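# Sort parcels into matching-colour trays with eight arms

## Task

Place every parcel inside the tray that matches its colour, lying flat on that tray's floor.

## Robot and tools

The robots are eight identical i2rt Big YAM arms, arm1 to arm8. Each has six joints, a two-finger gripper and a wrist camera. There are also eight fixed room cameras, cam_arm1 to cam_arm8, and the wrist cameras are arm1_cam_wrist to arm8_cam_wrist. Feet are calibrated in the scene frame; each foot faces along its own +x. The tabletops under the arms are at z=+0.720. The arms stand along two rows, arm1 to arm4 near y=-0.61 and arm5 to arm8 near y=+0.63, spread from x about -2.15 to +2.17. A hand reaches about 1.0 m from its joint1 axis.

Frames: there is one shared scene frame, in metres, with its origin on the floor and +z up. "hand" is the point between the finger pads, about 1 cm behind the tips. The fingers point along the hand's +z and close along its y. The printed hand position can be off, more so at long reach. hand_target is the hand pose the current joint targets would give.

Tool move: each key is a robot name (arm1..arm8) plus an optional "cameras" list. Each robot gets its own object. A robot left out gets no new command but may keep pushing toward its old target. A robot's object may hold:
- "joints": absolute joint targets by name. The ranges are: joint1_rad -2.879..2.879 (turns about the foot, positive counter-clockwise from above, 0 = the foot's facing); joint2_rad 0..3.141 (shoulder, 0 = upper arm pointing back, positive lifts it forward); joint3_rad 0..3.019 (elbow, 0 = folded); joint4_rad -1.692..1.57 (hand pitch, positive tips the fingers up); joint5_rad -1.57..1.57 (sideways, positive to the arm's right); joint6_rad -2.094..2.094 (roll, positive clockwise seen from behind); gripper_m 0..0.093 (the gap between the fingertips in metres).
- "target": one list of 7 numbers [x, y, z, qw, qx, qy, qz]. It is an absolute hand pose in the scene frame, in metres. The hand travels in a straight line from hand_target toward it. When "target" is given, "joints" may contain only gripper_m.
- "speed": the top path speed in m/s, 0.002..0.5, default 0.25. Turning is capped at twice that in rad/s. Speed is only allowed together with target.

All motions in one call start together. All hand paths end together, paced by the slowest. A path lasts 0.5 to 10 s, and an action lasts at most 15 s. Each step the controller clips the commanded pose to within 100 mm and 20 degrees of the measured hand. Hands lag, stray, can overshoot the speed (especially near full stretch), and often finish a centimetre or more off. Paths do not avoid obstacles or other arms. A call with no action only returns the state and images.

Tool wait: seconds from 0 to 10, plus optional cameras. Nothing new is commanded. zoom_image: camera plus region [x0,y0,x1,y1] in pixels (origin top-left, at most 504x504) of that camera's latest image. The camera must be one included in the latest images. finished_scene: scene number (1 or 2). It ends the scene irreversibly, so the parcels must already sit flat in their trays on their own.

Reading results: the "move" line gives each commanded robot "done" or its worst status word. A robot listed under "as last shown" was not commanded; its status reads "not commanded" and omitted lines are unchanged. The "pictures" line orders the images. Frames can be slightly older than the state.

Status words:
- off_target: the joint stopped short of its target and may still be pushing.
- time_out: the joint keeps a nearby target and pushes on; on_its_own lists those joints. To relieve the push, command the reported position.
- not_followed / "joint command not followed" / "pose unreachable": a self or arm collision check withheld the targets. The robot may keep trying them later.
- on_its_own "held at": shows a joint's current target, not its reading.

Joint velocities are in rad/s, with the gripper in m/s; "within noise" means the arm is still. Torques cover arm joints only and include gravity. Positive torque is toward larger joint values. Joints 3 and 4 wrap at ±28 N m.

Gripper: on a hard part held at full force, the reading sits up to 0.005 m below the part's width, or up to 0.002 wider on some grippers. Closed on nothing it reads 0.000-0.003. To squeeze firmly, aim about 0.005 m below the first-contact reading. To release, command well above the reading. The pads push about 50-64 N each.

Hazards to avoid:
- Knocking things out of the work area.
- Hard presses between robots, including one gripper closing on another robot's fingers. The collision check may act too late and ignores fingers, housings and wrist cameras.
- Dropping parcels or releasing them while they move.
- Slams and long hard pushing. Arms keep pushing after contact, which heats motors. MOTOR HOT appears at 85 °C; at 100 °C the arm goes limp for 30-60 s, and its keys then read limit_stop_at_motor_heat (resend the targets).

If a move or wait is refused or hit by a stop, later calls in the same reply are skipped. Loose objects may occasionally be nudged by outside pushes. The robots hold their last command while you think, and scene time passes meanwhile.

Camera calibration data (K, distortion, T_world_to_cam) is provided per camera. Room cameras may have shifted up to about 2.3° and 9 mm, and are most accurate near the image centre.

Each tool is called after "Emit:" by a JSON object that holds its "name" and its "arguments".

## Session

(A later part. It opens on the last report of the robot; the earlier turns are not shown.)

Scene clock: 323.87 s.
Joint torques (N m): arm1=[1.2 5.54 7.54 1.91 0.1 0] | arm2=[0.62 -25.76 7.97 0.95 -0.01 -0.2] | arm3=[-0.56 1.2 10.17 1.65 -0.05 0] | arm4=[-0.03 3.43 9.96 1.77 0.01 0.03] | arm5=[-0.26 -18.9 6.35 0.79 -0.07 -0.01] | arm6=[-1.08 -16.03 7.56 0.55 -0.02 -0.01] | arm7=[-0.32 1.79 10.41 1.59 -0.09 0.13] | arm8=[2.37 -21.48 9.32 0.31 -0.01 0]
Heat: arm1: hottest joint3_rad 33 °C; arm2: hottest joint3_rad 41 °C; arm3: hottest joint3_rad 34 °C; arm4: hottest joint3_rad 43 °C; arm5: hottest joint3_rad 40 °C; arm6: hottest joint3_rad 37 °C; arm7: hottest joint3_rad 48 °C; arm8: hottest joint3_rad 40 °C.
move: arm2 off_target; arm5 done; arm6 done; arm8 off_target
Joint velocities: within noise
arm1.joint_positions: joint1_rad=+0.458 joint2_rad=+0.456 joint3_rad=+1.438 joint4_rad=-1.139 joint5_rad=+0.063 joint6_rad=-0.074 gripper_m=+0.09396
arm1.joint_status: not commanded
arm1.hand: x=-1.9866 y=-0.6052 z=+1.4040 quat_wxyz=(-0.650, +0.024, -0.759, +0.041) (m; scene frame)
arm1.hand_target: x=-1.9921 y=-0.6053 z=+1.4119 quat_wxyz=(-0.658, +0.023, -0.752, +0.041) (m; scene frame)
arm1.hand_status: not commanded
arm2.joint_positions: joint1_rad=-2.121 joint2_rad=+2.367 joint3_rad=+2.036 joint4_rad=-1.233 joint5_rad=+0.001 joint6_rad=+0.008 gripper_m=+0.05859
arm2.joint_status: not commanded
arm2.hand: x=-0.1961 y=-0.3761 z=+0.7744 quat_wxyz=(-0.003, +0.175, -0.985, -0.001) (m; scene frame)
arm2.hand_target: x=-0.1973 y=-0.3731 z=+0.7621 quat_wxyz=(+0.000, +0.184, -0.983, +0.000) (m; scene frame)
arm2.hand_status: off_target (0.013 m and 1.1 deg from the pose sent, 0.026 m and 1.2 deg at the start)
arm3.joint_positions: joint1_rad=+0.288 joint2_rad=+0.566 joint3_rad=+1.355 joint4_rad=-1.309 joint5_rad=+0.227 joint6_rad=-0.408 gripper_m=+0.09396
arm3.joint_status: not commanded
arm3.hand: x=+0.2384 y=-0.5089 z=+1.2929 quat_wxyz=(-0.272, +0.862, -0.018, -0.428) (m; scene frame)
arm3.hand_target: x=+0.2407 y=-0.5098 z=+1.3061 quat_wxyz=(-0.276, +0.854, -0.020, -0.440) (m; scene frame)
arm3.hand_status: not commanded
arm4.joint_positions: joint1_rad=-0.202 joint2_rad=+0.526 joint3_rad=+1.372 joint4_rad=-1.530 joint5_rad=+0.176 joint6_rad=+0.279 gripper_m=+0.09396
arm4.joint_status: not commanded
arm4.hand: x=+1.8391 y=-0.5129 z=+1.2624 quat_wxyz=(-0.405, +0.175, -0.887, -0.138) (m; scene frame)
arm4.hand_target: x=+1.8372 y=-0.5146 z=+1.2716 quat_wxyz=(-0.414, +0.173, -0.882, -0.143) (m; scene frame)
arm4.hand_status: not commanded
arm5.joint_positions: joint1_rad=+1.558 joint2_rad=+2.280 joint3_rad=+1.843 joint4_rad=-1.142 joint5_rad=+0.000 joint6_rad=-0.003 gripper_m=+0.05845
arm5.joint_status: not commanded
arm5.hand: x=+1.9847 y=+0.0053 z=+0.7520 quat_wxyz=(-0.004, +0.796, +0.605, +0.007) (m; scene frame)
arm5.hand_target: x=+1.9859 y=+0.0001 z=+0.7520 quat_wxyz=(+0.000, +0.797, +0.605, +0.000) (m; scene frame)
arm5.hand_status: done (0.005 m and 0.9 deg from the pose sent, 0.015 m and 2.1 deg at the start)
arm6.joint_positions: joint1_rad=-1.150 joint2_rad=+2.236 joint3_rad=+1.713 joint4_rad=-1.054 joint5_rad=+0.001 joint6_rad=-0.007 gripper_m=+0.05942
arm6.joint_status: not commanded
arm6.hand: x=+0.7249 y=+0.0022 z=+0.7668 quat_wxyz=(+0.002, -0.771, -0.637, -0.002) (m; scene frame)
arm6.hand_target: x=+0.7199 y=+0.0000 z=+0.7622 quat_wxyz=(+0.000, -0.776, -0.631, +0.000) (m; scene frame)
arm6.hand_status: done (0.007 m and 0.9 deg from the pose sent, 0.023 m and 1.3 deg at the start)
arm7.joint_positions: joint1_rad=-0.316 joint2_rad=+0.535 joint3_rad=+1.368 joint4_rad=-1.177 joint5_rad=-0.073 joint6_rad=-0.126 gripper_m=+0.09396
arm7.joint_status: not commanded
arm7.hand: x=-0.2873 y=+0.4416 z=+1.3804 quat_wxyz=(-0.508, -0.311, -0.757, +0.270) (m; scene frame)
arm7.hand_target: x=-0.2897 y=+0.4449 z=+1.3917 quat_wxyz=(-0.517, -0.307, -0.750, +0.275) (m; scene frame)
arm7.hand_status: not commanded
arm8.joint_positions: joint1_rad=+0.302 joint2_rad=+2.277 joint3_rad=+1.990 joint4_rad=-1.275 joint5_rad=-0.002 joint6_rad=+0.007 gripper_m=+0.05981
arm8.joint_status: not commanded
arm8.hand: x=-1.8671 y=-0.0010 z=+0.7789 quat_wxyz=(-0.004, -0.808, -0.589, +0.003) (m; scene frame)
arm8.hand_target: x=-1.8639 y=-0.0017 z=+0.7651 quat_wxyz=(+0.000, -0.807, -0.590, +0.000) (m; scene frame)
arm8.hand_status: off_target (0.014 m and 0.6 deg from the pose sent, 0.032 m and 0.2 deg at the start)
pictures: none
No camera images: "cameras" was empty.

Emit:
{"name": "move", "arguments": {"arm8": {"target":[-1.866,-0.001,0.757,0,-0.8075,-0.59,0],"speed":0.05}, "arm2": {"target":[-0.196,-0.374,0.754,0,0.184,-0.983,0],"speed":0.05}, "cameras": []}}

Emit:
{"name": "move", "arguments": {"arm8": {"joints":{"gripper_m":0.093}}, "arm5": {"joints":{"gripper_m":0.093}}, "arm2": {"joints":{"gripper_m":0.093}}, "arm6": {"joints":{"gripper_m":0.093}}, "cameras": []}}

Emit:
{"name": "move", "arguments": {"arm8": {"target":[-1.86,0.02,0.93,0,-0.8075,-0.59,0],"speed":0.25}, "arm5": {"target":[1.99,0.02,0.93,0,0.7965,0.6046,0],"speed":0.25}, "arm2": {"target":[-0.22,-0.38,0.93,0,0.184,-0.983,0],"speed":0.25}, "arm6": {"target":[0.73,0.02,0.93,0,-0.7755,-0.631,0],"speed":0.25}, "cameras": []}}

Emit:
{"name": "move", "arguments": {"arm8": {"joints":{"joint2_rad":0.7,"joint3_rad":1.4,"joint4_rad":-1.5}}, "arm5": {"joints":{"joint2_rad":0.7,"joint3_rad":1.4,"joint4_rad":-1.5}}, "arm2": {"joints":{"joint2_rad":0.7,"joint3_rad":1.4,"joint4_rad":-1.5}}, "arm6": {"joints":{"joint2_rad":0.7,"joint3_rad":1.4,"joint4_rad":-1.5}}, "cameras": ["cam_arm1","cam_arm2","cam_arm3","cam_arm4"]}}

Scene clock: 348.47 s.
Joint torques (N m): arm1=[1.26 5.95 7.58 2.02 0.11 -0.01] | arm2=[0.44 -25.41 7.91 0.92 -0.01 -0.2] | arm3=[-0.44 1.14 10.19 1.62 -0.04 0] | arm4=[-0.03 3.43 9.96 1.76 0.01 0.03] | arm5=[-0.32 -18.26 6.28 0.76 -0.03 -0.02] | arm6=[-1.26 -15.91 7.51 0.58 -0.02 -0.02] | arm7=[-0.38 1.55 10.47 1.59 -0.1 0.13] | arm8=[2.08 -21.3 9.13 0.27 -0.01 -0.03]
Heat: arm1: hottest joint3_rad 33 °C; arm2: hottest joint3_rad 40 °C; arm3: hottest joint3_rad 34 °C; arm4: hottest joint3_rad 43 °C; arm5: hottest joint3_rad 39 °C; arm6: hottest joint3_rad 36 °C; arm7: hottest joint3_rad 48 °C; arm8: hottest joint2_rad 42 °C.
move: arm2 off_target; arm8 off_target
Joint velocities: within noise
arm1, arm3, arm4, arm5, arm6, arm7: as last shown
arm2.joint_positions: joint1_rad=-2.121 joint2_rad=+2.375 joint3_rad=+2.036 joint4_rad=-1.220 joint5_rad=+0.001 joint6_rad=+0.006 gripper_m=+0.05859
arm2.joint_status: not commanded
arm2.hand: x=-0.1942 y=-0.3755 z=+0.7690 quat_wxyz=(-0.006, +0.176, -0.984, -0.001) (m; scene frame)
arm2.hand_target: x=-0.1964 y=-0.3741 z=+0.7541 quat_wxyz=(+0.000, +0.184, -0.983, +0.000) (m; scene frame)
arm2.hand_status: off_target (0.015 m and 1.2 deg from the pose sent, 0.021 m and 1.1 deg at the start)
arm5.hand_target: x=+1.9860 y=+0.0001 z=+0.7520 quat_wxyz=(+0.000, +0.797, +0.605, +0.000) (m; scene frame)
arm8.joint_positions: joint1_rad=+0.302 joint2_rad=+2.281 joint3_rad=+1.981 joint4_rad=-1.259 joint5_rad=-0.002 joint6_rad=+0.007 gripper_m=+0.05981
arm8.joint_status: not commanded
arm8.hand: x=-1.8672 y=-0.0014 z=+0.7730 quat_wxyz=(-0.005, -0.808, -0.589, +0.005) (m; scene frame)
arm8.hand_target: x=-1.8658 y=-0.0007 z=+0.7572 quat_wxyz=(+0.000, -0.807, -0.590, +0.000) (m; scene frame)
arm8.hand_status: off_target (0.016 m and 0.8 deg from the pose sent, 0.022 m and 0.6 deg at the start)
pictures: none
No camera images: "cameras" was empty.

Scene clock: 349.13 s.
Joint torques (N m): arm1=[1.55 5.83 7.51 1.99 0.11 -0.01] | arm2=[0.44 -25.64 7.77 0.92 -0.01 -0.2] | arm3=[-0.62 1.14 10.18 1.62 -0.05 0] | arm4=[-0.03 3.43 9.95 1.76 0.01 0.03] | arm5=[0.03 -19.19 6.31 0.8 -0.02 0.06] | arm6=[-1.2 -15.91 7.5 0.55 -0.03 -0.02] | arm7=[-0.21 1.55 10.44 1.58 -0.09 0.12] | arm8=[2.08 -21.13 9.18 0.31 -0.02 -0.03]
Heat: arm1: hottest joint3_rad 33 °C; arm2: hottest joint3_rad 40 °C; arm3: hottest joint3_rad 34 °C; arm4: hottest joint3_rad 43 °C; arm5: hottest joint3_rad 39 °C; arm6: hottest joint3_rad 36 °C; arm7: hottest joint3_rad 48 °C; arm8: hottest joint2_rad 42 °C.
move: arm2 done; arm5 done; arm6 done; arm8 done
Joint velocities: within noise
arm1, arm3, arm4, arm7: as last shown
arm2.joint_positions: joint1_rad=-2.121 joint2_rad=+2.375 joint3_rad=+2.036 joint4_rad=-1.220 joint5_rad=+0.001 joint6_rad=+0.006 gripper_m=+0.09285
arm2.joint_status: all done
arm2.hand: x=-0.1942 y=-0.3755 z=+0.7690 quat_wxyz=(-0.006, +0.176, -0.984, -0.001) (m; scene frame)
arm2.hand_target: x=-0.1964 y=-0.3741 z=+0.7541 quat_wxyz=(+0.000, +0.184, -0.983, +0.000) (m; scene frame)
arm2.hand_status: not commanded
arm5.joint_positions: joint1_rad=+1.558 joint2_rad=+2.280 joint3_rad=+1.843 joint4_rad=-1.142 joint5_rad=+0.000 joint6_rad=-0.003 gripper_m=+0.09281
arm5.joint_status: all done
arm5.hand: x=+1.9846 y=+0.0053 z=+0.7520 quat_wxyz=(-0.004, +0.796, +0.605, +0.007) (m; scene frame)
arm5.hand_target: x=+1.9859 y=+0.0001 z=+0.7520 quat_wxyz=(+0.000, +0.797, +0.605, +0.000) (m; scene frame)
arm5.hand_status: not commanded
arm6.joint_positions: joint1_rad=-1.150 joint2_rad=+2.236 joint3_rad=+1.713 joint4_rad=-1.054 joint5_rad=+0.001 joint6_rad=-0.007 gripper_m=+0.09282
arm6.joint_status: all done
arm6.hand: x=+0.7249 y=+0.0022 z=+0.7668 quat_wxyz=(+0.002, -0.771, -0.637, -0.002) (m; scene frame)
arm6.hand_target: x=+0.7199 y=+0.0000 z=+0.7622 quat_wxyz=(+0.000, -0.776, -0.631, +0.000) (m; scene frame)
arm6.hand_status: not commanded
arm8.joint_positions: joint1_rad=+0.302 joint2_rad=+2.281 joint3_rad=+1.981 joint4_rad=-1.259 joint5_rad=-0.002 joint6_rad=+0.007 gripper_m=+0.09286
arm8.joint_status: all done
arm8.hand: x=-1.8672 y=-0.0014 z=+0.7730 quat_wxyz=(-0.005, -0.808, -0.589, +0.005) (m; scene frame)
arm8.hand_target: x=-1.8658 y=-0.0007 z=+0.7572 quat_wxyz=(+0.000, -0.807, -0.590, +0.000) (m; scene frame)
arm8.hand_status: not commanded
pictures: none
No camera images: "cameras" was empty.

Scene clock: 350.73 s.
Joint torques (N m): arm1=[1.26 5.6 7.47 2.03 0.11 0] | arm2=[0.85 -24.7 11.52 0.08 -0.01 -0.15] | arm3=[-0.67 1.2 10.18 1.61 -0.05 0] | arm4=[-0.03 3.49 9.95 1.77 0.01 0.03] | arm5=[-0.73 -17.44 9.78 -0.2 -0.1 -0.01] | arm6=[-0.44 -16.79 11.79 -0.27 -0.02 0] | arm7=[-0.26 1.44 10.48 1.57 -0.1 0.12] | arm8=[2.02 -20.25 14.32 -0.61 0 -0.06]
Heat: arm1: hottest joint3_rad 33 °C; arm2: hottest joint3_rad 40 °C; arm3: hottest joint3_rad 34 °C; arm4: hottest joint3_rad 43 °C; arm5: hottest joint3_rad 39 °C; arm6: hottest joint3_rad 36 °C; arm7: hottest joint3_rad 48 °C; arm8: hottest joint2_rad 42 °C.
move: arm2 off_target; arm5 off_target; arm6 off_target; arm8 off_target
Joint velocities: within noise
arm1, arm3, arm4, arm7: as last shown
arm2.joint_positions: joint1_rad=-2.121 joint2_rad=+2.177 joint3_rad=+2.095 joint4_rad=-1.506 joint5_rad=+0.001 joint6_rad=+0.006 gripper_m=+0.09292
arm2.joint_status: not commanded
arm2.hand: x=-0.2268 y=-0.3879 z=+0.9233 quat_wxyz=(+0.008, +0.176, -0.984, +0.002) (m; scene frame)
arm2.hand_target: x=-0.2204 y=-0.3801 z=+0.9301 quat_wxyz=(-0.001, +0.184, -0.983, +0.000) (m; scene frame)
arm2.hand_status: off_target (0.012 m and 1.4 deg from the pose sent, 0.163 m and 1.2 deg at the start)
arm5.joint_positions: joint1_rad=+1.558 joint2_rad=+2.074 joint3_rad=+1.929 joint4_rad=-1.450 joint5_rad=+0.000 joint6_rad=-0.003 gripper_m=+0.09288
arm5.joint_status: not commanded
arm5.hand: x=+1.9916 y=+0.0312 z=+0.9146 quat_wxyz=(-0.008, +0.796, +0.605, +0.013) (m; scene frame)
arm5.hand_target: x=+1.9901 y=+0.0207 z=+0.9300 quat_wxyz=(+0.000, +0.797, +0.605, +0.000) (m; scene frame)
arm5.hand_status: off_target (0.019 m and 1.8 deg from the pose sent, 0.179 m and 0.9 deg at the start)
arm6.joint_positions: joint1_rad=-1.150 joint2_rad=+2.035 joint3_rad=+1.745 joint4_rad=-1.339 joint5_rad=+0.001 joint6_rad=+0.001 gripper_m=+0.09289
arm6.joint_status: not commanded
arm6.hand: x=+0.7318 y=+0.0362 z=+0.9014 quat_wxyz=(+0.019, -0.773, -0.634, -0.022) (m; scene frame)
arm6.hand_target: x=+0.7302 y=+0.0213 z=+0.9303 quat_wxyz=(+0.000, -0.776, -0.631, +0.000) (m; scene frame)
arm6.hand_status: off_target (0.033 m and 3.3 deg from the pose sent, 0.164 m and 0.9 deg at the start)
arm8.joint_positions: joint1_rad=+0.302 joint2_rad=+2.126 joint3_rad=+2.105 joint4_rad=-1.574 joint5_rad=-0.002 joint6_rad=+0.007 gripper_m=+0.09293
arm8.joint_status: not commanded
arm8.hand: x=-1.8573 y=+0.0303 z=+0.9209 quat_wxyz=(+0.006, -0.808, -0.589, -0.010) (m; scene frame)
arm8.hand_target: x=-1.8598 y=+0.0205 z=+0.9301 quat_wxyz=(+0.000, -0.807, -0.590, +0.000) (m; scene frame)
arm8.hand_status: off_target (0.014 m and 1.3 deg from the pose sent, 0.159 m and 0.8 deg at the start)
pictures: none
No camera images: "cameras" was empty.

Scene clock: 352.73 s.
Joint torques (N m): arm1=[1.49 5.48 7.6 1.96 0.09 0] | arm2=[0.79 0.73 7.46 1.94 -0.01 -0.15] | arm3=[-0.56 1.26 10.18 1.61 -0.05 0] | arm4=[-0.09 3.43 9.95 1.77 0.01 0.03] | arm5=[-0.79 1.61 6.49 1.09 -0.08 -0.02] | arm6=[-0.44 1.14 7.92 1.02 -0.03 0] | arm7=[-0.21 1.61 10.45 1.57 -0.09 0.11] | arm8=[2.08 1.85 8.49 1.36 -0.01 -0.04]
Heat: arm1: hottest joint3_rad 33 °C; arm2: hottest joint3_rad 40 °C; arm3: hottest joint3_rad 34 °C; arm4: hottest joint3_rad 43 °C; arm5: hottest joint3_rad 39 °C; arm6: hottest joint3_rad 36 °C; arm7: hottest joint3_rad 48 °C; arm8: hottest joint2_rad 41 °C.
move: arm2 done; arm5 done; arm6 done; arm8 done
Joint velocities: within noise
arm1, arm3, arm4, arm7: as last shown
arm2.joint_positions: joint1_rad=-2.121 joint2_rad=+0.696 joint3_rad=+1.402 joint4_rad=-1.505 joint5_rad=+0.001 joint6_rad=+0.006 gripper_m=+0.09292
arm2.joint_status: all done
arm2.hand: x=-0.6322 y=-0.5408 z=+1.2943 quat_wxyz=(-0.370, +0.163, -0.912, -0.068) (m; scene frame)
arm2.hand_target: x=-0.6303 y=-0.5381 z=+1.2934 quat_wxyz=(-0.370, +0.170, -0.911, -0.068) (m; scene frame)
arm2.hand_status: not commanded
arm5.joint_positions: joint1_rad=+1.558 joint2_rad=+0.699 joint3_rad=+1.396 joint4_rad=-1.490 joint5_rad=+0.000 joint6_rad=-0.003 gripper_m=+0.09288
arm5.joint_status: all done
arm5.hand: x=+2.0972 y=+0.4093 z=+1.2848 quat_wxyz=(+0.227, +0.738, +0.560, -0.300) (m; scene frame)
arm5.hand_target: x=+2.0979 y=+0.4107 z=+1.2848 quat_wxyz=(+0.226, +0.740, +0.560, -0.297) (m; scene frame)
arm5.hand_status: not commanded
arm6.joint_positions: joint1_rad=-1.150 joint2_rad=+0.703 joint3_rad=+1.397 joint4_rad=-1.493 joint5_rad=+0.001 joint6_rad=+0.001 gripper_m=+0.09289
arm6.joint_status: all done
arm6.hand: x=+0.8026 y=+0.3910 z=+1.3123 quat_wxyz=(-0.238, -0.717, -0.587, +0.291) (m; scene frame)
arm6.hand_target: x=+0.8037 y=+0.3933 z=+1.3133 quat_wxyz=(-0.240, -0.719, -0.585, +0.289) (m; scene frame)
arm6.hand_status: not commanded
arm8.joint_positions: joint1_rad=+0.302 joint2_rad=+0.698 joint3_rad=+1.404 joint4_rad=-1.508 joint5_rad=-0.002 joint6_rad=+0.007 gripper_m=+0.09293
arm8.joint_status: all done
arm8.hand: x=-1.7321 y=+0.4296 z=+1.2548 quat_wxyz=(-0.224, -0.749, -0.546, +0.301) (m; scene frame)
arm8.hand_target: x=-1.7329 y=+0.4272 z=+1.2537 quat_wxyz=(-0.224, -0.748, -0.547, +0.302) (m; scene frame)
arm8.hand_status: not commanded
pictures: cam_arm1, cam_arm2, cam_arm3, cam_arm4

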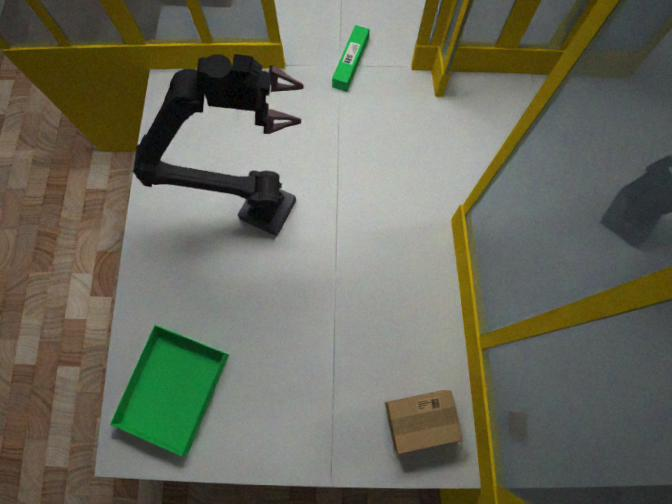

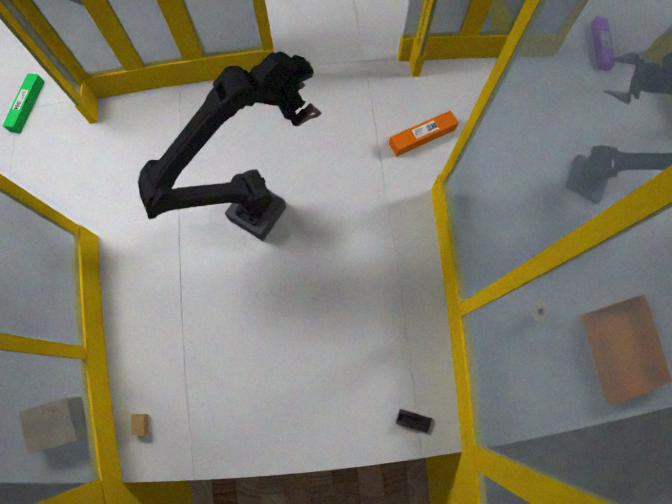

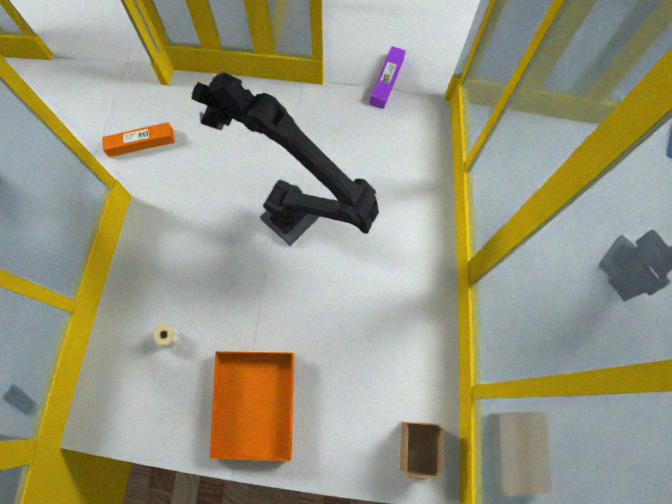

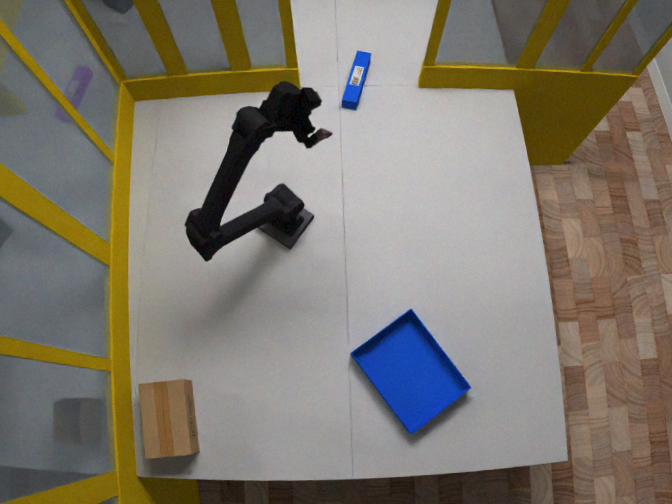

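Emit:
{"name": "move", "arguments": {"arm1": {"joints":{"joint1_rad":1.557,"joint5_rad":0,"joint6_rad":-0.12,"gripper_m":0.093}}, "arm4": {"joints":{"joint1_rad":0.168,"joint5_rad":0,"joint6_rad":-0.18,"gripper_m":0.093}}, "arm3": {"joints":{"joint1_rad":0.26,"joint5_rad":0,"joint6_rad":-0.70,"gripper_m":0.093}}, "cameras": []}}

Emit:
{"name": "move", "arguments": {"arm1": {"joints":{"joint2_rad":1.25,"joint3_rad":1.35,"joint4_rad":-1.66}}, "arm4": {"joints":{"joint2_rad":1.25,"joint3_rad":1.35,"joint4_rad":-1.66}}, "arm3": {"joints":{"joint2_rad":1.25,"joint3_rad":1.35,"joint4_rad":-1.66}}, "cameras": ["cam_arm1","cam_arm3","cam_arm4"]}}

Scene clock: 393.53 s.
Joint torques (N m): arm1=[2.08 5.54 7.72 1.91 0 -0.05] | arm2=[0.85 0.73 7.46 1.94 -0.01 -0.15] | arm3=[-1.85 1.26 10.15 1.58 -0.3 -0.16] | arm4=[1.26 3.43 9.96 1.78 -0.15 -0.03] | arm5=[-0.44 1.14 6.57 1.1 -0.05 -0.02] | arm6=[-0.5 1.03 7.92 1.01 -0.03 0] | arm7=[-0.44 1.55 10.47 1.58 -0.1 0.12] | arm8=[1.79 1.49 8.5 1.28 -0.01 -0.05]
Heat: arm1: hottest joint3_rad 33 °C; arm2: hottest joint3_rad 37 °C; arm3: hottest joint3_rad 34 °C; arm4: hottest joint3_rad 43 °C; arm5: hottest joint3_rad 39 °C; arm6: hottest joint3_rad 37 °C; arm7: hottest joint3_rad 48 °C; arm8: hottest joint3_rad 35 °C.
move: arm1 done; arm3 done; arm4 done
Joint velocities: within noise
arm1.joint_positions: joint1_rad=+1.545 joint2_rad=+0.456 joint3_rad=+1.438 joint4_rad=-1.139 joint5_rad=+0.003 joint6_rad=-0.112 gripper_m=+0.09314
arm1.joint_status: all done
arm1.hand: x=-2.0801 y=-0.4497 z=+1.4021 quat_wxyz=(-0.568, +0.442, -0.621, -0.309) (m; scene frame)
arm1.hand_target: x=-2.0847 y=-0.4535 z=+1.4100 quat_wxyz=(-0.574, +0.445, -0.611, -0.315) (m; scene frame)
arm1.hand_status: not commanded
arm2, arm5, arm6, arm7, arm8: as last shown
arm3.joint_positions: joint1_rad=+0.276 joint2_rad=+0.566 joint3_rad=+1.355 joint4_rad=-1.309 joint5_rad=+0.004 joint6_rad=-0.684 gripper_m=+0.09306
arm3.joint_status: all done
arm3.hand: x=+0.2237 y=-0.5411 z=+1.2904 quat_wxyz=(-0.248, +0.853, +0.151, -0.434) (m; scene frame)
arm3.hand_target: x=+0.2268 y=-0.5395 z=+1.3038 quat_wxyz=(-0.260, +0.845, +0.151, -0.442) (m; scene frame)
arm3.hand_status: not commanded
arm4.joint_positions: joint1_rad=+0.153 joint2_rad=+0.526 joint3_rad=+1.372 joint4_rad=-1.530 joint5_rad=+0.002 joint6_rad=-0.171 gripper_m=+0.09312
arm4.joint_status: all done
arm4.hand: x=+1.7716 y=-0.4529 z=+1.2610 quat_wxyz=(-0.376, +0.539, -0.729, -0.192) (m; scene frame)
arm4.hand_target: x=+1.7680 y=-0.4540 z=+1.2702 quat_wxyz=(-0.385, +0.544, -0.718, -0.199) (m; scene frame)
arm4.hand_status: not commanded
pictures: none
No camera images: "cameras" was empty.

Scene clock: 395.03 s.
Joint torques (N m): arm1=[2.32 -7.65 8.73 -0.13 -0.01 -0.06] | arm2=[0.79 0.73 7.46 1.94 -0.01 -0.15] | arm3=[-1.9 -11.34 10.4 -0.28 -0.32 -0.21] | arm4=[1.32 -7.12 10.69 -0.2 -0.15 -0.03] | arm5=[-0.73 1.85 6.53 1.07 -0.09 -0.01] | arm6=[-0.44 1.14 7.91 0.99 -0.03 0] | arm7=[-0.26 1.55 10.47 1.61 -0.1 0.13] | arm8=[2.02 1.49 8.5 1.32 -0.01 -0.05]
Heat: arm1: hottest joint3_rad 33 °C; arm2: hottest joint3_rad 37 °C; arm3: hottest joint3_rad 34 °C; arm4: hottest joint3_rad 43 °C; arm5: hottest joint3_rad 39 °C; arm6: hottest joint3_rad 37 °C; arm7: hottest joint3_rad 48 °C; arm8: hottest joint3_rad 35 °C.
move: arm1 done; arm3 done; arm4 done
Joint velocities: within noise
arm1.joint_positions: joint1_rad=+1.545 joint2_rad=+1.247 joint3_rad=+1.349 joint4_rad=-1.648 joint5_rad=+0.002 joint6_rad=-0.113 gripper_m=+0.09314
arm1.joint_status: all done
arm1.hand: x=-1.9987 y=-0.2866 z=+1.0675 quat_wxyz=(-0.010, +0.579, -0.816, +0.000) (m; scene frame)
arm1.hand_target: x=-2.0038 y=-0.2866 z=+1.0668 quat_wxyz=(-0.003, +0.586, -0.810, +0.003) (m; scene frame)
arm1.hand_status: not commanded
arm2, arm5, arm6, arm7, arm8: as last shown
arm3.joint_positions: joint1_rad=+0.276 joint2_rad=+1.263 joint3_rad=+1.336 joint4_rad=-1.648 joint5_rad=+0.004 joint6_rad=-0.684 gripper_m=+0.09306
arm3.joint_status: all done
arm3.hand: x=+0.1019 y=-0.4968 z=+1.0445 quat_wxyz=(-0.003, +0.985, +0.174, +0.006) (m; scene frame)
arm3.hand_target: x=+0.1055 y=-0.4931 z=+1.0541 quat_wxyz=(-0.005, +0.985, +0.174, -0.001) (m; scene frame)
arm3.hand_status: not commanded
arm4.joint_positions: joint1_rad=+0.154 joint2_rad=+1.248 joint3_rad=+1.345 joint4_rad=-1.649 joint5_rad=+0.002 joint6_rad=-0.172 gripper_m=+0.09312
arm4.joint_status: all done
arm4.hand: x=+1.8491 y=-0.2953 z=+1.0509 quat_wxyz=(-0.001, +0.596, -0.803, -0.003) (m; scene frame)
arm4.hand_target: x=+1.8439 y=-0.2941 z=+1.0525 quat_wxyz=(+0.003, +0.605, -0.796, -0.002) (m; scene frame)
arm4.hand_status: not commanded
pictures: cam_arm1, cam_arm3, cam_arm4

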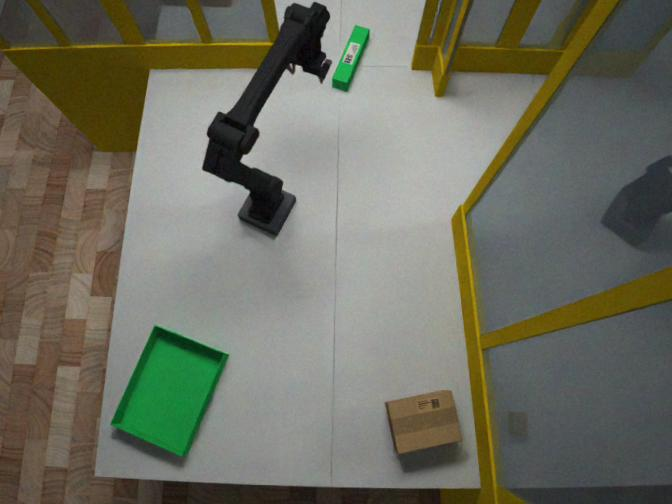

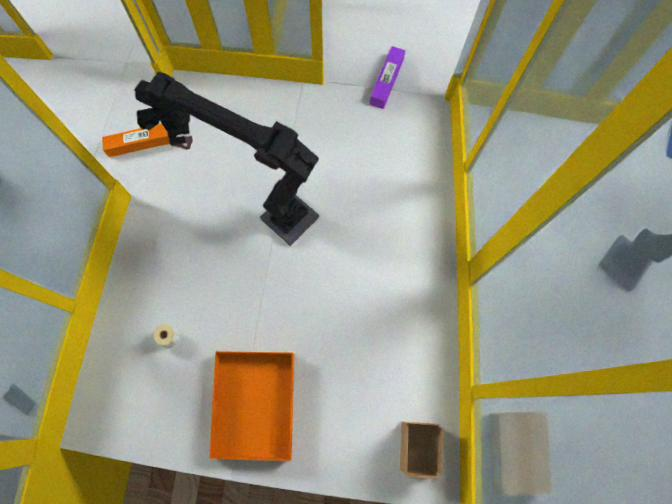

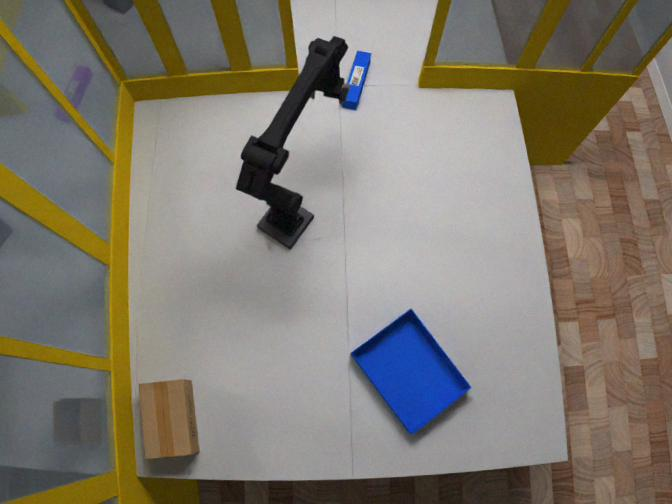

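Emit:
{"name": "move", "arguments": {"arm1": {"target":[-1.863,0.008,0.9,0,0.588,-0.809,0],"speed":0.3}, "arm4": {"target":[1.989,0.014,0.9,0,0.605,-0.796,0],"speed":0.3}, "arm3": {"target":[-0.203,-0.372,0.9,0,0.985,0.174,0],"speed":0.3}, "cameras": ["arm1_cam_wrist","arm3_cam_wrist","arm4_cam_wrist"]}}

Scene clock: 405.40 s.
Joint torques (N m): arm1=[1.85 -19.14 12.42 -0.08 -0.04 -0.07] | arm2=[0.85 0.73 7.46 1.94 -0.01 -0.15] | arm3=[-1.96 -23.53 14.26 -0.36 -0.32 -0.22] | arm4=[1.44 -17.32 14.72 -0.23 0 0.02] | arm5=[-0.73 1.55 6.63 1.02 -0.04 0.01] | arm6=[-0.44 1.08 7.92 0.98 -0.02 0] | arm7=[-0.38 1.49 10.48 1.59 -0.1 0.12] | arm8=[2.08 1.61 8.54 1.39 0 -0.04]
Heat: arm1: hottest joint3_rad 34 °C; arm2: hottest joint3_rad 37 °C; arm3: hottest joint3_rad 34 °C; arm4: hottest joint3_rad 45 °C; arm5: hottest joint3_rad 39 °C; arm6: hottest joint3_rad 37 °C; arm7: hottest joint3_rad 48 °C; arm8: hottest joint3_rad 35 °C.
move: arm1 off_target; arm3 off_target; arm4 off_target
Joint velocities: within noise
arm1.joint_positions: joint1_rad=+1.545 joint2_rad=+2.154 joint3_rad=+2.078 joint4_rad=-1.502 joint5_rad=-0.004 joint6_rad=-0.120 gripper_m=+0.09314
arm1.joint_status: not commanded
arm1.hand: x=-1.8625 y=-0.0048 z=+0.8953 quat_wxyz=(+0.006, +0.581, -0.814, +0.005) (m; scene frame)
arm1.hand_target: x=-1.8634 y=+0.0076 z=+0.9000 quat_wxyz=(-0.001, +0.588, -0.809, +0.000) (m; scene frame)
arm1.hand_status: off_target (0.014 m and 1.3 deg from the pose sent, 0.365 m and 1.7 deg at the start)
arm2, arm5, arm6, arm7, arm8: as last shown
arm3.joint_positions: joint1_rad=+0.264 joint2_rad=+2.183 joint3_rad=+2.126 joint4_rad=-1.547 joint5_rad=-0.003 joint6_rad=-0.695 gripper_m=+0.09306
arm3.joint_status: not commanded
arm3.hand: x=-0.1938 y=-0.3854 z=+0.8834 quat_wxyz=(+0.007, +0.985, +0.173, +0.017) (m; scene frame)
arm3.hand_target: x=-0.2019 y=-0.3723 z=+0.9000 quat_wxyz=(-0.001, +0.985, +0.174, +0.000) (m; scene frame)
arm3.hand_status: off_target (0.023 m and 2.1 deg from the pose sent, 0.360 m and 0.8 deg at the start)
arm4.joint_positions: joint1_rad=+0.159 joint2_rad=+2.189 joint3_rad=+2.200 joint4_rad=-1.575 joint5_rad=+0.004 joint6_rad=-0.172 gripper_m=+0.09312
arm4.joint_status: not commanded
arm4.hand: x=+1.9921 y=-0.0008 z=+0.9019 quat_wxyz=(+0.004, +0.599, -0.801, +0.001) (m; scene frame)
arm4.hand_target: x=+1.9886 y=+0.0132 z=+0.8998 quat_wxyz=(-0.001, +0.605, -0.796, +0.000) (m; scene frame)
arm4.hand_status: off_target (0.015 m and 1.1 deg from the pose sent, 0.371 m and 1.3 deg at the start)
pictures: arm1_cam_wrist, arm3_cam_wrist, arm4_cam_wrist
camera_calibration:
arm1_cam_wrist: T_world_to_cam=[[0.940779, -0.339007, -0.00311257, 1.75434], [-0.272773, -0.762361, 0.586857, -1.03245], [-0.201322, -0.551253, -0.809685, 0.47385], [0, 0, 0, 1]] pos_world=[-1.83667, 0.0688459, 0.99503]
arm3_cam_wrist: T_world_to_cam=[[-0.336714, 0.941555, -0.00990111, 0.305159], [0.746155, 0.273221, 0.607127, -0.280573], [0.574349, 0.197041, -0.794543, 1.01314], [0, 0, 0, 1]] pos_world=[-0.269791, -0.410295, 0.978345]
arm4_cam_wrist: T_world_to_cam=[[0.962809, -0.270067, 0.00787594, -1.92788], [-0.223096, -0.778234, 0.587009, -0.0808798], [-0.152403, -0.566935, -0.809542, 1.15812], [0, 0, 0, 1]] pos_world=[2.01464, 0.0729767, 1.0002]

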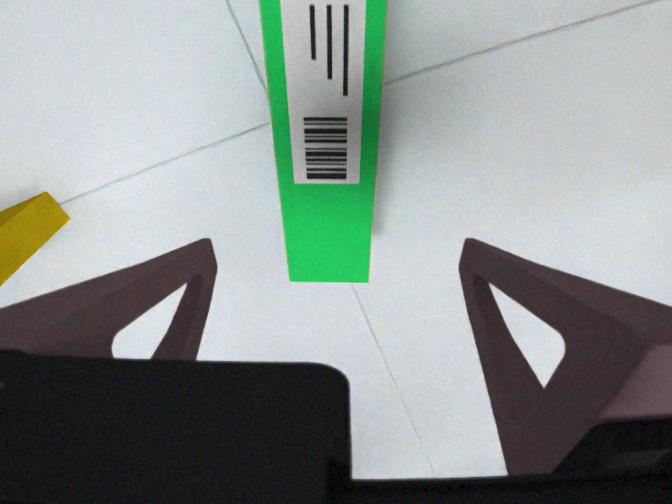

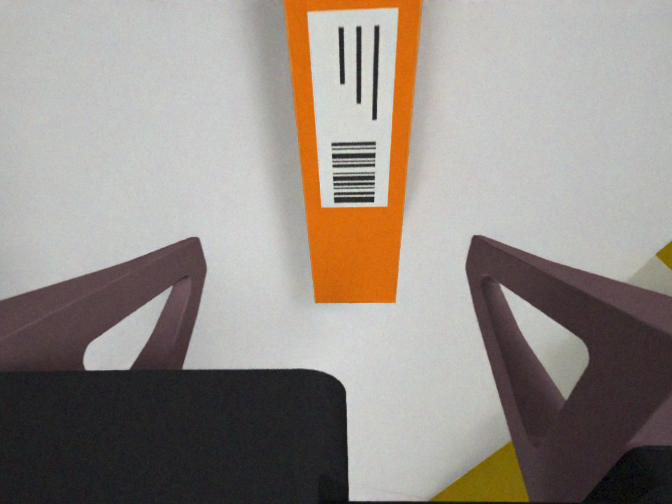

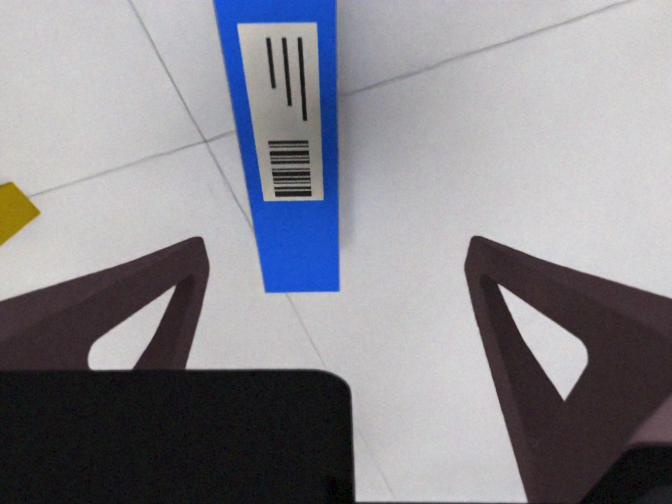

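Emit:
{"name": "move", "arguments": {"arm1": {"target":[-1.859,0.028,0.83,0,0.588,-0.809,0],"speed":0.2}, "arm4": {"target":[1.970,0.034,0.83,0,0.605,-0.796,0],"speed":0.2}, "arm3": {"target":[-0.216,-0.357,0.84,0,0.985,0.174,0],"speed":0.2}, "cameras": ["arm1_cam_wrist","arm3_cam_wrist","arm4_cam_wrist"]}}

Scene clock: 423.80 s.
Joint torques (N m): arm1=[1.96 -20.78 11.08 0.64 -0.02 0.02] | arm2=[0.79 0.73 7.46 1.92 -0.01 -0.15] | arm3=[-1.73 -25.88 12.36 0.55 -0.32 -0.23] | arm4=[0.38 -18.61 10.8 0.69 -0.03 0.12] | arm5=[0.21 1.61 6.61 0.98 -0.09 -0.06] | arm6=[-0.44 1.14 7.91 1.01 -0.02 0] | arm7=[-0.38 1.55 10.44 1.58 -0.1 0.12] | arm8=[1.79 1.26 8.51 1.35 0 -0.04]
Heat: arm1: hottest joint3_rad 36 °C; arm2: hottest joint3_rad 37 °C; arm3: hottest joint3_rad 36 °C; arm4: hottest joint3_rad 46 °C; arm5: hottest joint3_rad 39 °C; arm6: hottest joint3_rad 37 °C; arm7: hottest joint3_rad 48 °C; arm8: hottest joint3_rad 35 °C.
move: arm1 off_target; arm3 off_target; arm4 off_target
Joint velocities: within noise
arm1.joint_positions: joint1_rad=+1.549 joint2_rad=+2.259 joint3_rad=+2.078 joint4_rad=-1.415 joint5_rad=-0.005 joint6_rad=-0.120 gripper_m=+0.09314
arm1.joint_status: not commanded
arm1.hand: x=-1.8567 y=+0.0121 z=+0.8257 quat_wxyz=(+0.014, +0.583, -0.812, +0.009) (m; scene frame)
arm1.hand_target: x=-1.8593 y=+0.0275 z=+0.8303 quat_wxyz=(+0.000, +0.588, -0.809, +0.000) (m; scene frame)
arm1.hand_status: off_target (0.017 m and 2.0 deg from the pose sent, 0.073 m and 1.3 deg at the start)
arm2, arm5, arm6, arm8: as last shown
arm3.joint_positions: joint1_rad=+0.248 joint2_rad=+2.271 joint3_rad=+2.126 joint4_rad=-1.476 joint5_rad=-0.003 joint6_rad=-0.708 gripper_m=+0.09306
arm3.joint_status: not commanded
arm3.hand: x=-0.2042 y=-0.3700 z=+0.8247 quat_wxyz=(+0.012, +0.985, +0.172, +0.024) (m; scene frame)
arm3.hand_target: x=-0.2151 y=-0.3572 z=+0.8404 quat_wxyz=(-0.001, +0.985, +0.174, +0.000) (m; scene frame)
arm3.hand_status: off_target (0.023 m and 3.1 deg from the pose sent, 0.056 m and 2.1 deg at the start)
arm4.joint_positions: joint1_rad=+0.204 joint2_rad=+2.256 joint3_rad=+2.163 joint4_rad=-1.458 joint5_rad=+0.006 joint6_rad=-0.147 gripper_m=+0.09312
arm4.joint_status: not commanded
arm4.hand: x=+1.9721 y=+0.0287 z=+0.8436 quat_wxyz=(-0.002, +0.606, -0.795, -0.002) (m; scene frame)
arm4.hand_target: x=+1.9697 y=+0.0336 z=+0.8301 quat_wxyz=(+0.000, +0.605, -0.796, +0.000) (m; scene frame)
arm4.hand_status: off_target (0.015 m and 0.4 deg from the pose sent, 0.083 m and 1.0 deg at the start)
arm7.joint_positions: joint1_rad=-0.316 joint2_rad=+0.535 joint3_rad=+1.368 joint4_rad=-1.177 joint5_rad=-0.073 joint6_rad=-0.126 gripper_m=+0.09396
arm7.joint_status: not commanded
arm7.hand: x=-0.2873 y=+0.4416 z=+1.3804 quat_wxyz=(-0.508, -0.311, -0.757, +0.270) (m; scene frame)
arm7.hand_target: x=-0.2897 y=+0.4449 z=+1.3917 quat_wxyz=(-0.517, -0.307, -0.750, +0.275) (m; scene frame)
arm7.hand_status: not commanded
pictures: arm1_cam_wrist, arm3_cam_wrist, arm4_cam_wrist
camera_calibration:
arm1_cam_wrist: T_world_to_cam=[[0.942129, -0.335207, -0.00541142, 1.75879], [-0.264804, -0.753962, 0.601183, -0.974143], [-0.205601, -0.564959, -0.799093, 0.411547], [0, 0, 0, 1]] pos_world=[-1.83035, 0.0875989, 0.92402]
arm3_cam_wrist: T_world_to_cam=[[-0.334115, 0.942293, -0.0212472, 0.29685], [0.737113, 0.275279, 0.617159, -0.250796], [0.587393, 0.19054, -0.786552, 0.963123], [0, 0, 0, 1]] pos_world=[-0.281685, -0.394195, 0.918634]
arm4_cam_wrist: T_world_to_cam=[[0.967793, -0.251483, 0.0115458, -1.91367], [-0.212019, -0.789477, 0.575999, -0.0404558], [-0.135739, -0.559895, -0.817369, 1.09818], [0, 0, 0, 1]] pos_world=[1.99252, 0.101669, 0.943012]

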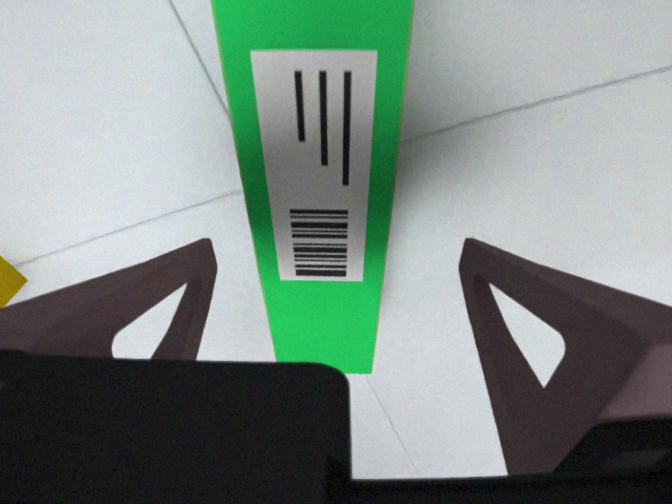

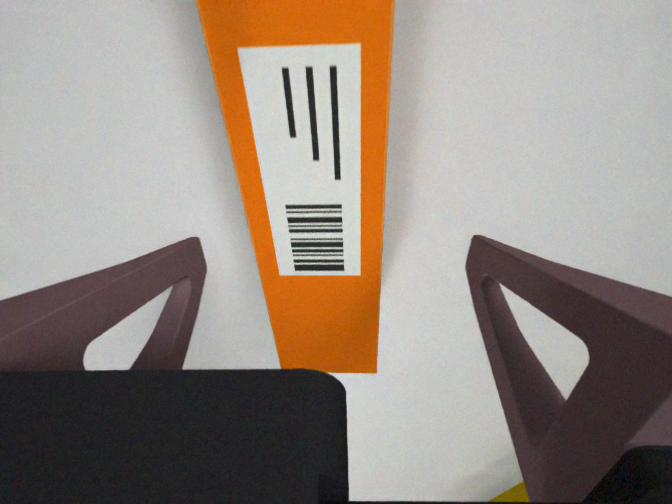

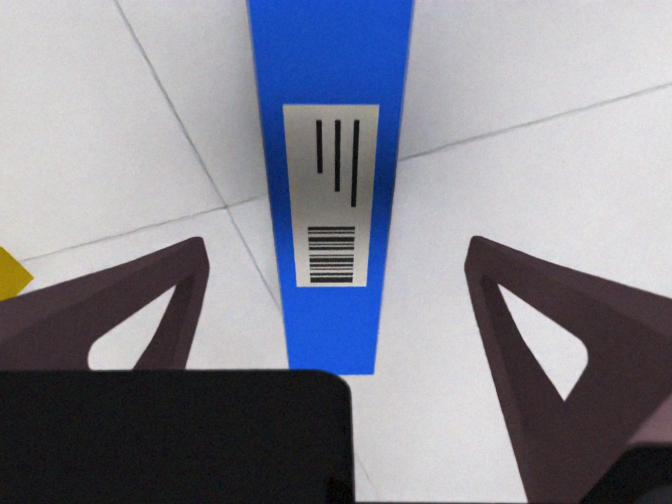

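Emit:
{"name": "move", "arguments": {"arm1": {"target":[-1.861,0.028,0.77,0,0.588,-0.809,0],"speed":0.12}, "arm4": {"target":[1.969,0.034,0.77,0,0.605,-0.796,0],"speed":0.12}, "arm3": {"target":[-0.213,-0.364,0.78,0,0.980,0.199,0],"speed":0.12}, "cameras": ["arm1_cam_wrist","arm3_cam_wrist","arm4_cam_wrist"]}}

Scene clock: 434.47 s.
Joint torques (N m): arm1=[1.96 -20.6 8.08 0.84 -0.03 0.03] | arm2=[0.85 0.73 7.45 1.94 -0.01 -0.15] | arm3=[-1.08 -24.47 9.06 0.59 -0.33 -0.23] | arm4=[0.79 -18.55 9.92 0.77 -0.03 0.12] | arm5=[-1.38 2.32 6.45 1.05 -0.03 -0.04] | arm6=[-0.44 1.08 7.91 1.01 -0.02 0] | arm7=[-0.44 1.67 10.43 1.61 -0.1 0.12] | arm8=[2.02 1.79 8.57 1.42 0 -0.04]
Heat: arm1: hottest joint3_rad 37 °C; arm2: hottest joint3_rad 37 °C; arm3: hottest joint3_rad 37 °C; arm4: hottest joint3_rad 47 °C; arm5: hottest joint3_rad 39 °C; arm6: hottest joint3_rad 37 °C; arm7: hottest joint3_rad 48 °C; arm8: hottest joint3_rad 34 °C.
move: arm1 off_target; arm3 done; arm4 off_target
Joint velocities: within noise
arm1.joint_positions: joint1_rad=+1.551 joint2_rad=+2.296 joint3_rad=+2.035 joint4_rad=-1.291 joint5_rad=-0.005 joint6_rad=-0.120 gripper_m=+0.09314
arm1.joint_status: not commanded
arm1.hand: x=-1.8523 y=+0.0242 z=+0.7849 quat_wxyz=(-0.005, +0.584, -0.812, -0.001) (m; scene frame)
arm1.hand_target: x=-1.8610 y=+0.0276 z=+0.7703 quat_wxyz=(+0.000, +0.588, -0.809, +0.000) (m; scene frame)
arm1.hand_status: off_target (0.018 m and 0.8 deg from the pose sent, 0.058 m and 2.0 deg at the start)
arm2, arm5, arm6, arm7, arm8: as last shown
arm3.joint_positions: joint1_rad=+0.248 joint2_rad=+2.282 joint3_rad=+2.042 joint4_rad=-1.334 joint5_rad=-0.003 joint6_rad=-0.751 gripper_m=+0.09306
arm3.joint_status: not commanded
arm3.hand: x=-0.2106 y=-0.3674 z=+0.7856 quat_wxyz=(+0.000, +0.981, +0.193, +0.004) (m; scene frame)
arm3.hand_target: x=-0.2129 y=-0.3641 z=+0.7801 quat_wxyz=(+0.000, +0.980, +0.199, +0.000) (m; scene frame)
arm3.hand_status: done (0.007 m and 0.8 deg from the pose sent, 0.046 m and 4.4 deg at the start)
arm4.joint_positions: joint1_rad=+0.204 joint2_rad=+2.289 joint3_rad=+2.080 joint4_rad=-1.331 joint5_rad=+0.006 joint6_rad=-0.146 gripper_m=+0.09312
arm4.joint_status: not commanded
arm4.hand: x=+1.9732 y=+0.0320 z=+0.7902 quat_wxyz=(-0.007, +0.606, -0.795, -0.005) (m; scene frame)
arm4.hand_target: x=+1.9687 y=+0.0335 z=+0.7702 quat_wxyz=(+0.000, +0.605, -0.796, +0.000) (m; scene frame)
arm4.hand_status: off_target (0.021 m and 1.0 deg from the pose sent, 0.074 m and 0.4 deg at the start)
pictures: arm1_cam_wrist, arm3_cam_wrist, arm4_cam_wrist
camera_calibration:
arm1_cam_wrist: T_world_to_cam=[[0.943073, -0.332586, -0.000834587, 1.7566], [-0.273782, -0.77775, 0.565816, -0.927768], [-0.188832, -0.533377, -0.824531, 0.436892], [0, 0, 0, 1]] pos_world=[-1.82811, 0.095677, 0.886643]
arm3_cam_wrist: T_world_to_cam=[[-0.374313, 0.927269, 0.00783577, 0.254632], [0.751431, 0.298359, 0.5885, -0.18861], [0.54336, 0.226171, -0.808459, 0.956713], [0, 0, 0, 1]] pos_world=[-0.2828, -0.39622, 0.882465]
arm4_cam_wrist: T_world_to_cam=[[0.967508, -0.252484, 0.0134006, -1.91414], [-0.215383, -0.79526, 0.56672, 0.00735601], [-0.132431, -0.551192, -0.823802, 1.05479], [0, 0, 0, 1]] pos_world=[1.99321, 0.103952, 0.890418]

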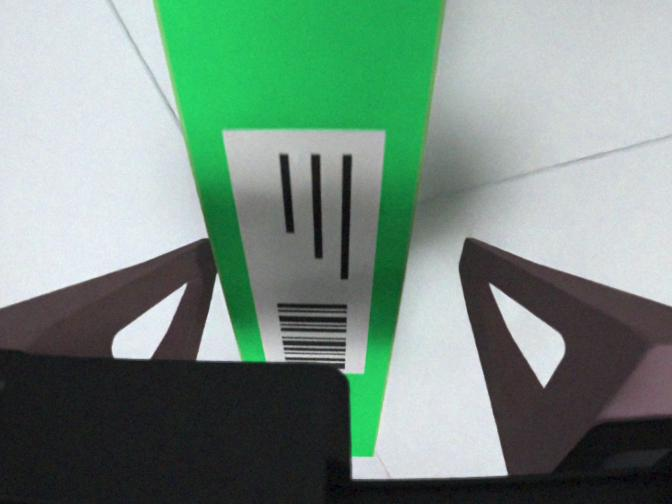

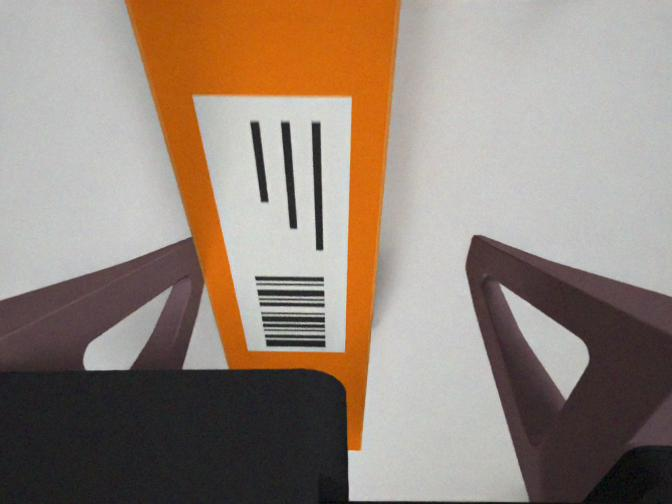

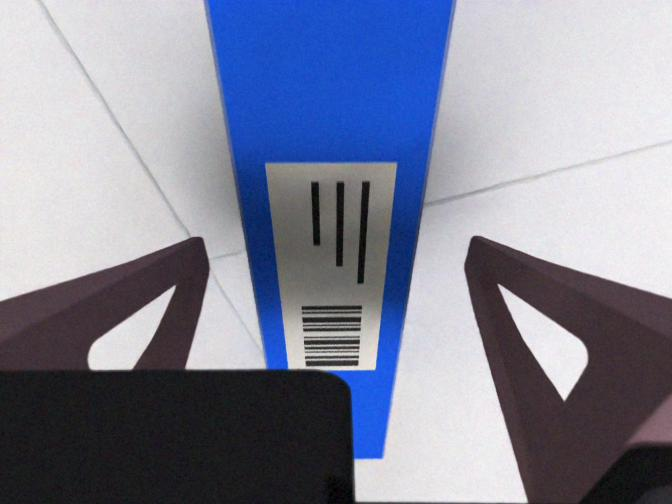

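Emit:
{"name": "move", "arguments": {"arm1": {"target":[-1.870,0.031,0.775,0,0.588,-0.809,0],"speed":0.1}, "arm3": {"target":[-0.207,-0.377,0.785,0,0.977,0.215,0],"speed":0.1}, "cameras": ["arm1_cam_wrist","arm3_cam_wrist"]}}

Scene clock: 444.13 s.
Joint torques (N m): arm1=[1.9 -21.25 8.13 0.49 -0.01 0.06] | arm2=[0.79 0.67 7.46 1.92 -0.01 -0.15] | arm3=[0.09 -26.93 8.68 0.54 -0.33 -0.22] | arm4=[0.79 -18.49 9.92 0.79 -0.03 0.12] | arm5=[-0.32 1.38 6.45 1.02 -0.05 -0.01] | arm6=[-0.44 1.08 7.91 0.98 -0.03 0] | arm7=[-0.21 1.49 10.43 1.61 -0.09 0.11] | arm8=[1.73 1.67 8.5 1.32 -0.01 -0.05]
Heat: arm1: hottest joint3_rad 37 °C; arm2: hottest joint3_rad 37 °C; arm3: hottest joint3_rad 36 °C; arm4: hottest joint3_rad 47 °C; arm5: hottest joint3_rad 39 °C; arm6: hottest joint3_rad 37 °C; arm7: hottest joint3_rad 48 °C; arm8: hottest joint3_rad 34 °C.
move: arm1 off_target; arm3 off_target
Joint velocities: within noise
arm1.joint_positions: joint1_rad=+1.567 joint2_rad=+2.296 joint3_rad=+2.035 joint4_rad=-1.291 joint5_rad=-0.005 joint6_rad=-0.111 gripper_m=+0.09314
arm1.joint_status: not commanded
arm1.hand: x=-1.8627 y=+0.0290 z=+0.7849 quat_wxyz=(-0.005, +0.587, -0.809, -0.002) (m; scene frame)
arm1.hand_target: x=-1.8699 y=+0.0309 z=+0.7752 quat_wxyz=(+0.000, +0.588, -0.809, +0.000) (m; scene frame)
arm1.hand_status: off_target (0.012 m and 0.6 deg from the pose sent, 0.021 m and 0.8 deg at the start)
arm2, arm4, arm5, arm6, arm7, arm8: as last shown
arm3.joint_positions: joint1_rad=+0.248 joint2_rad=+2.282 joint3_rad=+1.993 joint4_rad=-1.319 joint5_rad=-0.003 joint6_rad=-0.769 gripper_m=+0.09306
arm3.joint_status: not commanded
arm3.hand: x=-0.1983 y=-0.3719 z=+0.7678 quat_wxyz=(+0.009, +0.979, +0.202, +0.018) (m; scene frame)
arm3.hand_target: x=-0.2068 y=-0.3771 z=+0.7851 quat_wxyz=(+0.000, +0.977, +0.215, +0.000) (m; scene frame)
arm3.hand_status: off_target (0.020 m and 2.8 deg from the pose sent, 0.010 m and 2.6 deg at the start)
arm4.hand: x=+1.9732 y=+0.0320 z=+0.7902 quat_wxyz=(-0.007, +0.606, -0.796, -0.005) (m; scene frame)
pictures: arm1_cam_wrist, arm3_cam_wrist
camera_calibration:
arm1_cam_wrist: T_world_to_cam=[[0.945553, -0.325467, -0.00108595, 1.77261], [-0.267767, -0.779809, 0.565861, -0.915573], [-0.185016, -0.534761, -0.8245, 0.444549], [0, 0, 0, 1]] pos_world=[-1.83901, 0.100682, 0.886543]
arm3_cam_wrist: T_world_to_cam=[[-0.390539, 0.920461, -0.015206, 0.27546], [0.727442, 0.318683, 0.607675, -0.197945], [0.564187, 0.226259, -0.79404, 0.929763], [0, 0, 0, 1]] pos_world=[-0.272989, -0.400836, 0.862744]

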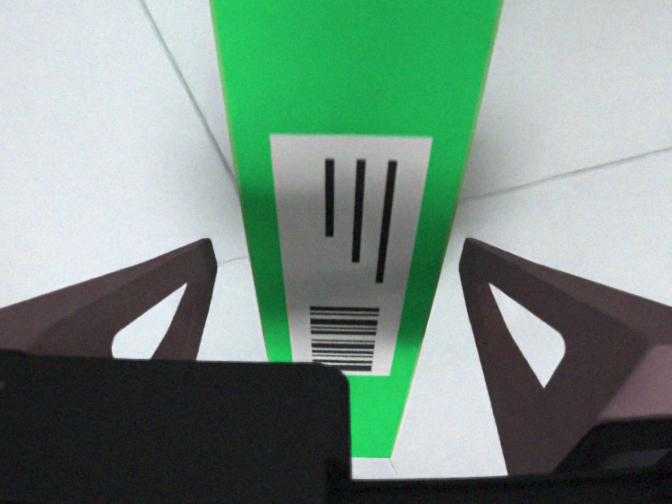

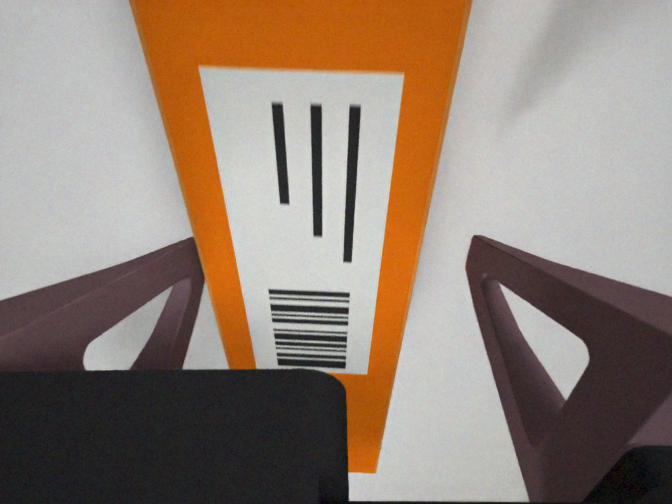

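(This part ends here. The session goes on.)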